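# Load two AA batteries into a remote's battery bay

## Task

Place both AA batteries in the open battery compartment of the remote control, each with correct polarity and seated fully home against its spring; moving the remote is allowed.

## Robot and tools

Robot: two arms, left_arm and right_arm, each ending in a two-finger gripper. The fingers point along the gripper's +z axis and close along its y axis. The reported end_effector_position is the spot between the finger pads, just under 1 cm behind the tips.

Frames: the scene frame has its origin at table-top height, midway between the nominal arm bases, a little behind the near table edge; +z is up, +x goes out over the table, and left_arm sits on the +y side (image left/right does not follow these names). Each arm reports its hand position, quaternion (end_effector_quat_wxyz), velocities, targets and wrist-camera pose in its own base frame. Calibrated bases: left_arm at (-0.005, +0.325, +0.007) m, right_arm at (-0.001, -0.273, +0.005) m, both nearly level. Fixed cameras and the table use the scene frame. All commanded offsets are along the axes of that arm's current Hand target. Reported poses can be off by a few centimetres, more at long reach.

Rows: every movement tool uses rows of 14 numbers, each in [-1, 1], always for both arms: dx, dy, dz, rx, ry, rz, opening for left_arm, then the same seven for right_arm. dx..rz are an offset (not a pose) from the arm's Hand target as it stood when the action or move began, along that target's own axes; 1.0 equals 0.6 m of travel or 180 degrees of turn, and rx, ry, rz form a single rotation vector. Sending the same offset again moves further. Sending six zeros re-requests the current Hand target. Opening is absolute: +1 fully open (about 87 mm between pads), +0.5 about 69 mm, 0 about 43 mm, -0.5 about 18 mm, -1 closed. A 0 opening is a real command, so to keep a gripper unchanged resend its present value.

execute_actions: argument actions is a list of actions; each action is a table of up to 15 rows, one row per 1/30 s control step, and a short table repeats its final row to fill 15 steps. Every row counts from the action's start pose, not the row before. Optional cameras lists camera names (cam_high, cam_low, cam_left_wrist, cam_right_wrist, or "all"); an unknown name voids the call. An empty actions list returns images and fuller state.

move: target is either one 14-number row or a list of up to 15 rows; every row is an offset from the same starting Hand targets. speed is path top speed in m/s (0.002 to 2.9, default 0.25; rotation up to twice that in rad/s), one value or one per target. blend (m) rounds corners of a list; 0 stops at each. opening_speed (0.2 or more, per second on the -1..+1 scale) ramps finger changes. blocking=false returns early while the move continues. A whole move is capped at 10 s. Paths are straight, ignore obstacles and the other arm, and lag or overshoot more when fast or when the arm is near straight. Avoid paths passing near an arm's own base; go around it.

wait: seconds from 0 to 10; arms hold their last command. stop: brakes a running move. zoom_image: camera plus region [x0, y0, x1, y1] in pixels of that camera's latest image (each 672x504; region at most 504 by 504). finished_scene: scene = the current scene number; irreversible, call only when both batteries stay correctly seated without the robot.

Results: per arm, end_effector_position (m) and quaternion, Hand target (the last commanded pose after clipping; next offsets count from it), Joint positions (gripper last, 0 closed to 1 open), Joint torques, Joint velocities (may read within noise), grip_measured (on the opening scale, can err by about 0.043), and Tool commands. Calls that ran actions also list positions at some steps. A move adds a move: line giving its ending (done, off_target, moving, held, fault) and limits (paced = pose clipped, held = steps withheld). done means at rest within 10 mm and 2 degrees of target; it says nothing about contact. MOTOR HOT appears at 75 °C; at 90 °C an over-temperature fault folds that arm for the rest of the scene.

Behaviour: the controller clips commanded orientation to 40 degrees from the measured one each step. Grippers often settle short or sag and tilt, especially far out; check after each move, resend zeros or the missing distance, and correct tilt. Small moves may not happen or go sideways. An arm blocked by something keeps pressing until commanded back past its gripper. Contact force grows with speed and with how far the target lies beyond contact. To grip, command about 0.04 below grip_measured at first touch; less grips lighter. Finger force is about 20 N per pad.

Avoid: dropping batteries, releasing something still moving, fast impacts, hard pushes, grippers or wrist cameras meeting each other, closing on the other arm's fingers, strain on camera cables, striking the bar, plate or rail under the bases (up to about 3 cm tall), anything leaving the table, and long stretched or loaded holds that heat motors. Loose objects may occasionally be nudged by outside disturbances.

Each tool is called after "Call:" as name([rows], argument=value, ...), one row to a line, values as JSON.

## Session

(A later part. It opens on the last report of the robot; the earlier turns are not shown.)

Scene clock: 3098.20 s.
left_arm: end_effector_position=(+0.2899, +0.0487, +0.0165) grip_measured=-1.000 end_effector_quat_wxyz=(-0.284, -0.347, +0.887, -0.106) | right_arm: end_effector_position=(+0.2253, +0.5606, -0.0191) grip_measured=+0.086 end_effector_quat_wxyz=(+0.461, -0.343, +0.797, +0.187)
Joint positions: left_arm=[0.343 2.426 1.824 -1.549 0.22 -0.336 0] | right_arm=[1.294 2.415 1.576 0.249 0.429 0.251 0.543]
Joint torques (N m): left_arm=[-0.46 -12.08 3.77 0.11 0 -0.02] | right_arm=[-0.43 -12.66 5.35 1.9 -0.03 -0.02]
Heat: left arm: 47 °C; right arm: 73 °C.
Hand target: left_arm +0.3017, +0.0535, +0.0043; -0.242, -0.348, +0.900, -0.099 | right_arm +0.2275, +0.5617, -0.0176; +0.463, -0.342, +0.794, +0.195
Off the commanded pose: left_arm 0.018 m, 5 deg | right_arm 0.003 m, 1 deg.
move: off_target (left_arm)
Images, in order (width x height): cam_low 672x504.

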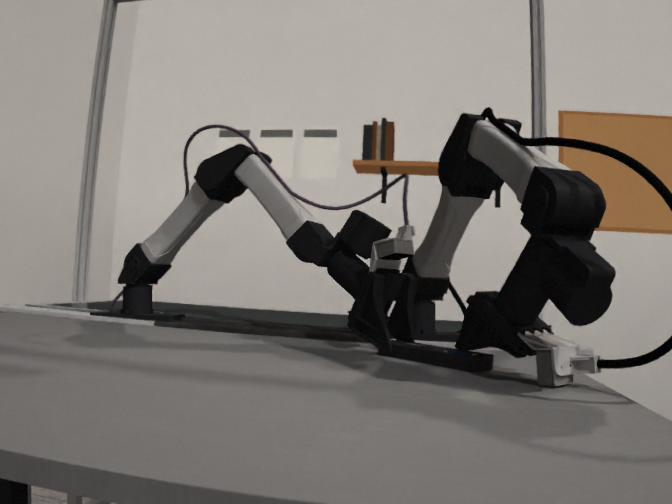

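Call:
move([
  [0.0338,0,-0.0575,0,0,0,-1,0,0,0,0,0,0,-0.02],
  [0.05,0,-0.085,0,-0.167,0,-1,0,0,0,0,0,0,-0.02],
], speed=0.1, cameras=["cam_low","cam_left_wrist"])

Call:
zoom_image(camera="cam_low", region=[440, 325, 500, 375])

Scene clock: 3108.17 s.
left_arm: end_effector_position=(+0.2951, +0.0507, +0.0556) grip_measured=-1.000 end_effector_quat_wxyz=(-0.030, -0.360, +0.932, -0.010) | right_arm: end_effector_position=(+0.2253, +0.5611, -0.0188) grip_measured=+0.086 end_effector_quat_wxyz=(+0.461, -0.342, +0.797, +0.188)
Joint positions: left_arm=[0.251 1.898 1.411 -1.141 0.027 -0.485 0] | right_arm=[1.294 2.415 1.576 0.25 0.428 0.251 0.543]
Joint torques (N m): left_arm=[-0.35 -11.1 6.11 0.44 -0.11 -0.01] | right_arm=[-0.42 -12.66 5.39 1.9 -0.03 -0.01]
Heat: left arm: 49 °C; right arm: 73 °C.
Hand target: left_arm +0.3012, +0.0539, +0.0634; -0.001, -0.362, +0.932, -0.005 | right_arm +0.2275, +0.5617, -0.0176; +0.463, -0.342, +0.794, +0.195
Off the commanded pose: left_arm 0.010 m, 3 deg | right_arm 0.003 m, 1 deg.
move: off_target (left_arm)
camera_calibration:
cam_left_wrist: T_world_to_cam=[[0.658089, -0.752927, -0.00446405, -0.154603], [-0.447556, -0.395936, 0.801828, 0.130154], [-0.605485, -0.525676, -0.597539, 0.382382], [0, 0, 0, 1]] pos_world=[0.391521, 0.136136, 0.123437]
Images, in order (width x height): cam_low 672x504, cam_left_wrist 672x504.

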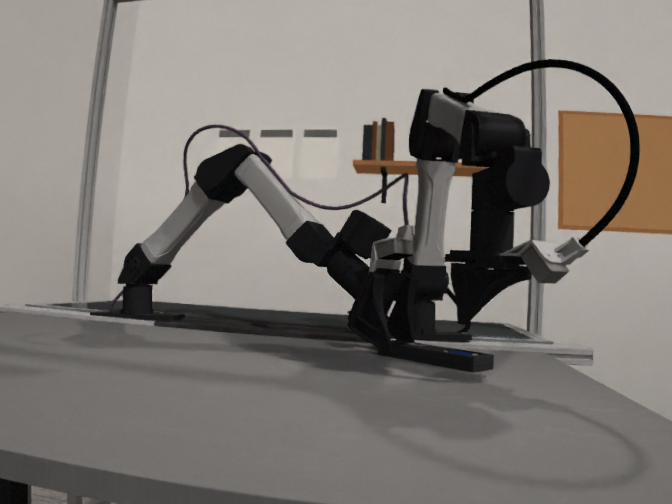

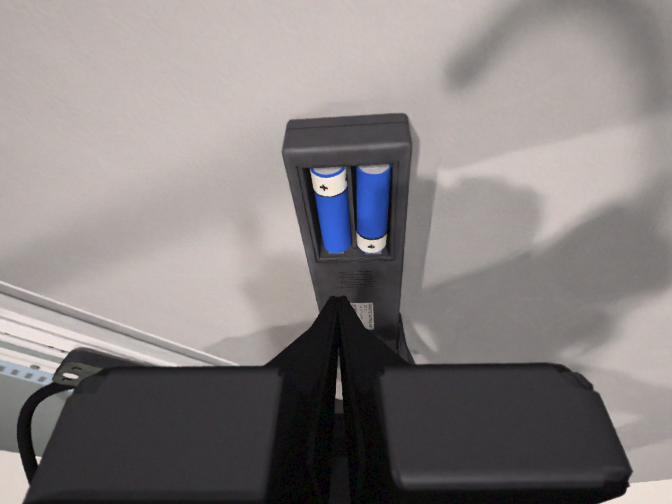

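Scaled by 8.400 from the camera's 672x504 image, which has a finer 960x720 frame.

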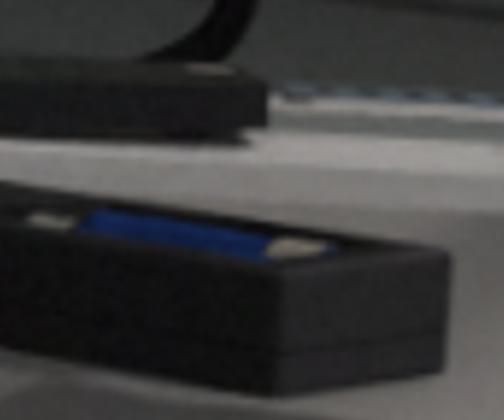

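Call:
zoom_image(camera="cam_left_wrist", region=[280, 110, 420, 270])

Scaled by 3.150 from the camera's 672x504 image, which has a finer 960x720 frame.

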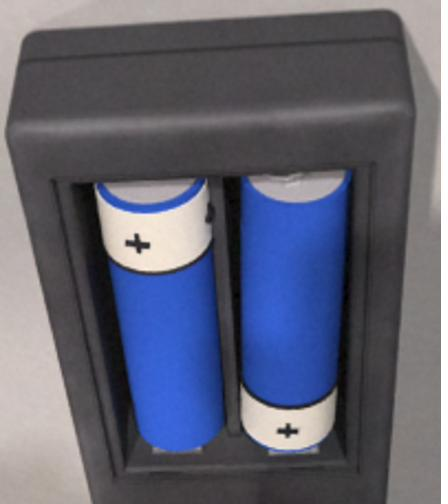

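Call:
move([
  [0,0,-0.15,0,0,0,-1,0,0,0,0,0,0,0.4],
  [0,0,-0.2,0,0,0,-1,-0.05,0,-0.2,0,0,0,0.4],
], speed=0.2, opening_speed=0.8, cameras=["cam_low","cam_left_wrist","cam_high"])

Scene clock: 3117.97 s.
left_arm: end_effector_position=(+0.3011, +0.0524, +0.1753) grip_measured=-1.000 end_effector_quat_wxyz=(-0.003, -0.360, +0.933, -0.012) | right_arm: end_effector_position=(+0.1647, +0.4977, +0.0517) grip_measured=+0.400 end_effector_quat_wxyz=(+0.452, -0.357, +0.797, +0.184)
Joint positions: left_arm=[0.251 1.866 1.858 -1.566 0.026 -0.485 0] | right_arm=[1.388 2.026 1.255 0.138 0.486 0.296 0.7]
Joint torques (N m): left_arm=[0.02 -8.85 8.7 0.15 -0.11 0.04] | right_arm=[0.25 -13.19 5.61 1.68 0.29 0.19]
Heat: left arm: 49 °C; right arm: 73 °C.
Hand target: left_arm +0.3009, +0.0552, +0.1835; -0.001, -0.362, +0.932, -0.005 | right_arm +0.1655, +0.4975, +0.0682; +0.463, -0.342, +0.794, +0.195
Off the commanded pose: left_arm 0.009 m, 1 deg | right_arm 0.016 m, 2 deg.
joint sent to its limit (left arm) — joint 4 (wrist pitch), lower limit. The joint targets still meet the commanded pose.
move: off_target (right_arm)
camera_calibration:
cam_left_wrist: T_world_to_cam=[[0.657661, -0.753084, 0.0185977, -0.16061], [-0.488082, -0.407173, 0.772002, 0.055598], [-0.57381, -0.516793, -0.635348, 0.455051], [0, 0, 0, 1]] pos_world=[0.393877, 0.136852, 0.249181]
Images, in order (width x height): cam_high 672x504, cam_low 672x504, cam_left_wrist 672x504.

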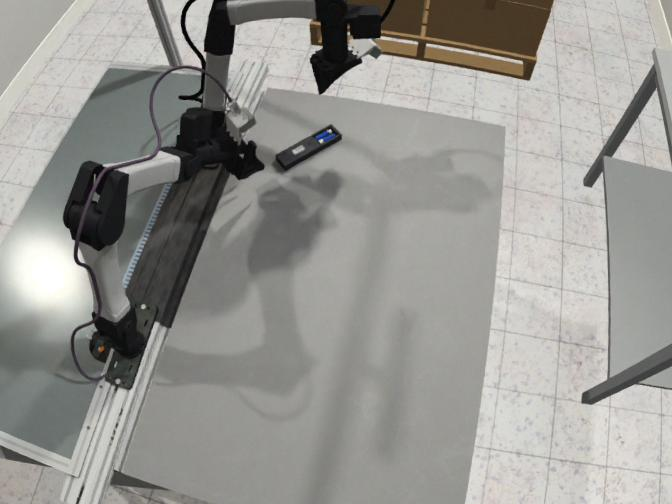

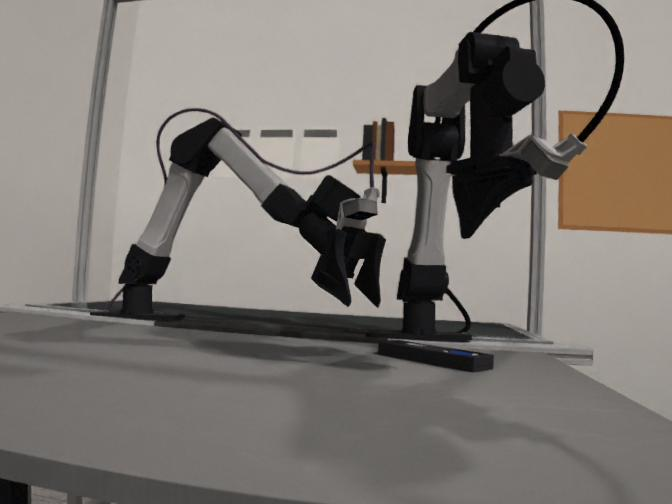

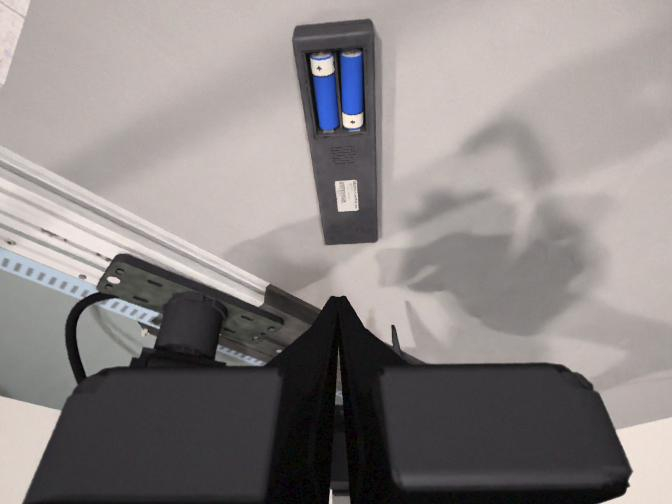

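Call:
move([
  [0,0,0,0,0,0,-1,-0.145,-0.001,-0.0825,0,0,0,0.4],
  [0,0,0,0,0,0,-1,-0.077,-0.385,-0.438,0,0,0,0.4],
], speed=0.25)

Call:
wait(seconds=10)

Scene clock: 3132.57 s.
left_arm: end_effector_position=(+0.3011, +0.0524, +0.1753) grip_measured=-1.000 end_effector_quat_wxyz=(-0.003, -0.360, +0.933, -0.012) | right_arm: end_effector_position=(+0.1894, +0.1883, +0.2396) grip_measured=+0.400 end_effector_quat_wxyz=(+0.464, -0.336, +0.797, +0.192)
Joint positions: left_arm=[0.251 1.866 1.858 -1.566 0.026 -0.485 0] | right_arm=[0.777 0.808 0.955 -0.666 -0.012 -0.014 0.7]
Joint torques (N m): left_arm=[0.06 -8.8 8.7 0.17 -0.1 0.03] | right_arm=[-0.36 0.21 6.94 1.81 -0.19 -0.1]
Heat: left arm: 49 °C; right arm: 75 °C. Fold the right arm in close to its base, or ease its load, before you think long.
Hand target: left_arm +0.3009, +0.0552, +0.1835; -0.001, -0.362, +0.932, -0.005 | right_arm +0.1900, +0.1902, +0.2401; +0.463, -0.342, +0.794, +0.195
Off the commanded pose: left_arm 0.009 m, 1 deg | right_arm 0.002 m, 1 deg.
MOTOR HOT: joint 2 (shoulder) of the right arm reports 75 °C; the controller's stop level is 90 °C. To cool a motor, set the load down, stop pushing, or move to a pose that needs little force.
joint sent to its limit (left arm) — joint 4 (wrist pitch), lower limit. The joint targets still meet the commanded pose.
move: done

Scene clock: 3142.57 s.
left_arm: end_effector_position=(+0.3011, +0.0524, +0.1753) grip_measured=-1.000 end_effector_quat_wxyz=(-0.003, -0.360, +0.933, -0.012) | right_arm: end_effector_position=(+0.1893, +0.1884, +0.2396) grip_measured=+0.400 end_effector_quat_wxyz=(+0.464, -0.336, +0.797, +0.192)
Joint positions: left_arm=[0.251 1.866 1.858 -1.566 0.026 -0.485 0] | right_arm=[0.777 0.808 0.955 -0.666 -0.013 -0.014 0.7]
Joint torques (N m): left_arm=[0.06 -8.87 8.7 0.16 -0.11 0.04] | right_arm=[-0.35 0.18 6.93 1.8 -0.2 -0.07]
Heat: left arm: 49 °C; right arm: 70 °C.
Hand target: left_arm +0.3009, +0.0552, +0.1835; -0.001, -0.362, +0.932, -0.005 | right_arm +0.1900, +0.1902, +0.2402; +0.463, -0.342, +0.794, +0.195
Tool commands: left_gripper/opening=-1.0 right_gripper/opening=+0.4
Off the commanded pose: left_arm 0.009 m, 1 deg | right_arm 0.002 m, 1 deg.
MOTOR HOT: cleared for the motors of the right arm.
wait: 10.00 s; at rest by 0.17 s

Call:
wait(seconds=10)

Call:
wait(seconds=10)

Call:
wait(seconds=10)

Call:
wait(seconds=10)

Call:
wait(seconds=10)

Call:
wait(seconds=10)

Call:
wait(seconds=10)

Call:
wait(seconds=10)

Scene clock: 3157.33 s.
left_arm: end_effector_position=(+0.3011, +0.0524, +0.1753) grip_measured=-1.000 end_effector_quat_wxyz=(-0.003, -0.360, +0.933, -0.012) | right_arm: end_effector_position=(+0.1893, +0.1884, +0.2396) grip_measured=+0.400 end_effector_quat_wxyz=(+0.464, -0.336, +0.797, +0.192)
Joint positions: left_arm=[0.251 1.866 1.858 -1.566 0.026 -0.485 0] | right_arm=[0.777 0.808 0.955 -0.666 -0.013 -0.014 0.7]
Joint torques (N m): left_arm=[0.06 -8.87 8.72 0.16 -0.1 0.05] | right_arm=[-0.36 0.23 6.9 1.81 -0.19 -0.08]
Heat: left arm: 49 °C; right arm: 65 °C.
Hand target: left_arm +0.3009, +0.0552, +0.1835; -0.001, -0.362, +0.932, -0.005 | right_arm +0.1900, +0.1902, +0.2402; +0.463, -0.342, +0.794, +0.195
Tool commands: left_gripper/opening=-1.0 right_gripper/opening=+0.4
Off the commanded pose: left_arm 0.009 m, 1 deg | right_arm 0.002 m, 1 deg.
wait: 10.00 s; at rest from the start

Scene clock: 3167.33 s.
left_arm: end_effector_position=(+0.3011, +0.0524, +0.1753) grip_measured=-1.000 end_effector_quat_wxyz=(-0.003, -0.360, +0.933, -0.012) | right_arm: end_effector_position=(+0.1893, +0.1884, +0.2396) grip_measured=+0.400 end_effector_quat_wxyz=(+0.464, -0.336, +0.797, +0.192)
Joint positions: left_arm=[0.251 1.866 1.858 -1.566 0.026 -0.485 0] | right_arm=[0.777 0.808 0.955 -0.666 -0.013 -0.014 0.7]
Joint torques (N m): left_arm=[0.05 -8.92 8.7 0.16 -0.1 0.03] | right_arm=[-0.34 0.2 6.9 1.79 -0.2 -0.08]
Heat: left arm: 49 °C; right arm: 63 °C.
Hand target: left_arm +0.3009, +0.0552, +0.1835; -0.001, -0.362, +0.932, -0.005 | right_arm +0.1900, +0.1902, +0.2402; +0.463, -0.342, +0.794, +0.195
Tool commands: left_gripper/opening=-1.0 right_gripper/opening=+0.4
Off the commanded pose: left_arm 0.009 m, 1 deg | right_arm 0.002 m, 1 deg.
wait: 10.00 s; at rest by 0.17 s

Scene clock: 3177.33 s.
left_arm: end_effector_position=(+0.3011, +0.0524, +0.1753) grip_measured=-1.000 end_effector_quat_wxyz=(-0.003, -0.360, +0.933, -0.012) | right_arm: end_effector_position=(+0.1893, +0.1884, +0.2396) grip_measured=+0.400 end_effector_quat_wxyz=(+0.464, -0.336, +0.797, +0.192)
Joint positions: left_arm=[0.251 1.866 1.858 -1.566 0.026 -0.485 0] | right_arm=[0.777 0.808 0.955 -0.666 -0.013 -0.014 0.7]
Joint torques (N m): left_arm=[0.05 -8.8 8.69 0.17 -0.1 0.04] | right_arm=[-0.35 0.23 6.93 1.81 -0.19 -0.09]
Heat: left arm: 49 °C; right arm: 60 °C.
Hand target: left_arm +0.3009, +0.0552, +0.1835; -0.001, -0.362, +0.932, -0.005 | right_arm +0.1900, +0.1902, +0.2402; +0.463, -0.342, +0.794, +0.195
Tool commands: left_gripper/opening=-1.0 right_gripper/opening=+0.4
Off the commanded pose: left_arm 0.009 m, 1 deg | right_arm 0.002 m, 1 deg.
wait: 10.00 s; at rest by 0.17 s

Scene clock: 3187.33 s.
left_arm: end_effector_position=(+0.3011, +0.0524, +0.1753) grip_measured=-1.000 end_effector_quat_wxyz=(-0.003, -0.360, +0.933, -0.012) | right_arm: end_effector_position=(+0.1893, +0.1884, +0.2396) grip_measured=+0.400 end_effector_quat_wxyz=(+0.464, -0.336, +0.797, +0.192)
Joint positions: left_arm=[0.251 1.866 1.858 -1.566 0.026 -0.485 0] | right_arm=[0.777 0.808 0.955 -0.666 -0.013 -0.014 0.7]
Joint torques (N m): left_arm=[0.05 -8.83 8.72 0.16 -0.1 0.03] | right_arm=[-0.38 0.24 6.89 1.8 -0.21 -0.09]
Heat: left arm: 49 °C; right arm: 59 °C.
Hand target: left_arm +0.3009, +0.0552, +0.1835; -0.001, -0.362, +0.932, -0.005 | right_arm +0.1900, +0.1902, +0.2402; +0.463, -0.342, +0.794, +0.195
Tool commands: left_gripper/opening=-1.0 right_gripper/opening=+0.4
Off the commanded pose: left_arm 0.009 m, 1 deg | right_arm 0.002 m, 1 deg.
wait: 10.00 s; at rest by 0.17 s

Scene clock: 3197.33 s.
left_arm: end_effector_position=(+0.3011, +0.0524, +0.1753) grip_measured=-1.000 end_effector_quat_wxyz=(-0.003, -0.360, +0.933, -0.012) | right_arm: end_effector_position=(+0.1893, +0.1884, +0.2396) grip_measured=+0.400 end_effector_quat_wxyz=(+0.464, -0.336, +0.797, +0.192)
Joint positions: left_arm=[0.251 1.866 1.858 -1.566 0.026 -0.485 0] | right_arm=[0.777 0.808 0.955 -0.666 -0.013 -0.014 0.7]
Joint torques (N m): left_arm=[0.1 -8.79 8.72 0.16 -0.1 0.01] | right_arm=[-0.29 0.21 6.93 1.8 -0.2 -0.09]
Heat: left arm: 48 °C; right arm: 57 °C.
Hand target: left_arm +0.3009, +0.0552, +0.1835; -0.001, -0.362, +0.932, -0.005 | right_arm +0.1900, +0.1902, +0.2402; +0.463, -0.342, +0.794, +0.195
Tool commands: left_gripper/opening=-1.0 right_gripper/opening=+0.4
Off the commanded pose: left_arm 0.009 m, 1 deg | right_arm 0.002 m, 1 deg.
wait: 10.00 s; at rest by 0.17 s

Scene clock: 3207.33 s.
left_arm: end_effector_position=(+0.3011, +0.0524, +0.1753) grip_measured=-1.000 end_effector_quat_wxyz=(-0.003, -0.360, +0.933, -0.012) | right_arm: end_effector_position=(+0.1893, +0.1884, +0.2396) grip_measured=+0.400 end_effector_quat_wxyz=(+0.464, -0.336, +0.797, +0.192)
Joint positions: left_arm=[0.251 1.866 1.858 -1.566 0.026 -0.485 0] | right_arm=[0.777 0.808 0.955 -0.666 -0.013 -0.014 0.7]
Joint torques (N m): left_arm=[0.09 -8.83 8.73 0.16 -0.08 0.03] | right_arm=[-0.34 0.24 6.86 1.8 -0.19 -0.08]
Heat: left arm: 48 °C; right arm: 56 °C.
Hand target: left_arm +0.3009, +0.0552, +0.1835; -0.001, -0.362, +0.932, -0.005 | right_arm +0.1900, +0.1902, +0.2402; +0.463, -0.342, +0.794, +0.195
Tool commands: left_gripper/opening=-1.0 right_gripper/opening=+0.4
Off the commanded pose: left_arm 0.009 m, 1 deg | right_arm 0.002 m, 1 deg.
wait: 10.00 s; at rest by 0.17 s

Scene clock: 3217.33 s.
left_arm: end_effector_position=(+0.3011, +0.0524, +0.1753) grip_measured=-1.000 end_effector_quat_wxyz=(-0.003, -0.360, +0.933, -0.012) | right_arm: end_effector_position=(+0.1893, +0.1884, +0.2396) grip_measured=+0.400 end_effector_quat_wxyz=(+0.464, -0.336, +0.797, +0.192)
Joint positions: left_arm=[0.251 1.866 1.858 -1.566 0.026 -0.485 0] | right_arm=[0.777 0.808 0.955 -0.666 -0.013 -0.014 0.7]
Joint torques (N m): left_arm=[0.08 -8.83 8.7 0.16 -0.11 0.04] | right_arm=[-0.35 0.23 6.87 1.81 -0.19 -0.09]
Heat: left arm: 48 °C; right arm: 55 °C.
Hand target: left_arm +0.3009, +0.0552, +0.1835; -0.001, -0.362, +0.932, -0.005 | right_arm +0.1900, +0.1902, +0.2402; +0.463, -0.342, +0.794, +0.195
Tool commands: left_gripper/opening=-1.0 right_gripper/opening=+0.4
Off the commanded pose: left_arm 0.009 m, 1 deg | right_arm 0.002 m, 1 deg.
wait: 10.00 s; at rest by 0.17 s

Scene clock: 3227.33 s.
left_arm: end_effector_position=(+0.3011, +0.0524, +0.1753) grip_measured=-1.000 end_effector_quat_wxyz=(-0.003, -0.360, +0.933, -0.012) | right_arm: end_effector_position=(+0.1893, +0.1884, +0.2396) grip_measured=+0.400 end_effector_quat_wxyz=(+0.464, -0.336, +0.797, +0.192)
Joint positions: left_arm=[0.251 1.866 1.858 -1.566 0.026 -0.485 0] | right_arm=[0.777 0.808 0.955 -0.666 -0.013 -0.014 0.7]
Joint torques (N m): left_arm=[0.05 -8.83 8.69 0.16 -0.11 0.03] | right_arm=[-0.36 0.18 6.91 1.81 -0.19 -0.08]
Heat: left arm: 48 °C; right arm: 54 °C.
Hand target: left_arm +0.3009, +0.0552, +0.1835; -0.001, -0.362, +0.932, -0.005 | right_arm +0.1900, +0.1902, +0.2402; +0.463, -0.342, +0.794, +0.195
Tool commands: left_gripper/opening=-1.0 right_gripper/opening=+0.4
Off the commanded pose: left_arm 0.009 m, 1 deg | right_arm 0.002 m, 1 deg.
wait: 10.00 s; at rest by 0.17 s

Call:
finished_scene(scene=1)

The scene is finished: the task was done.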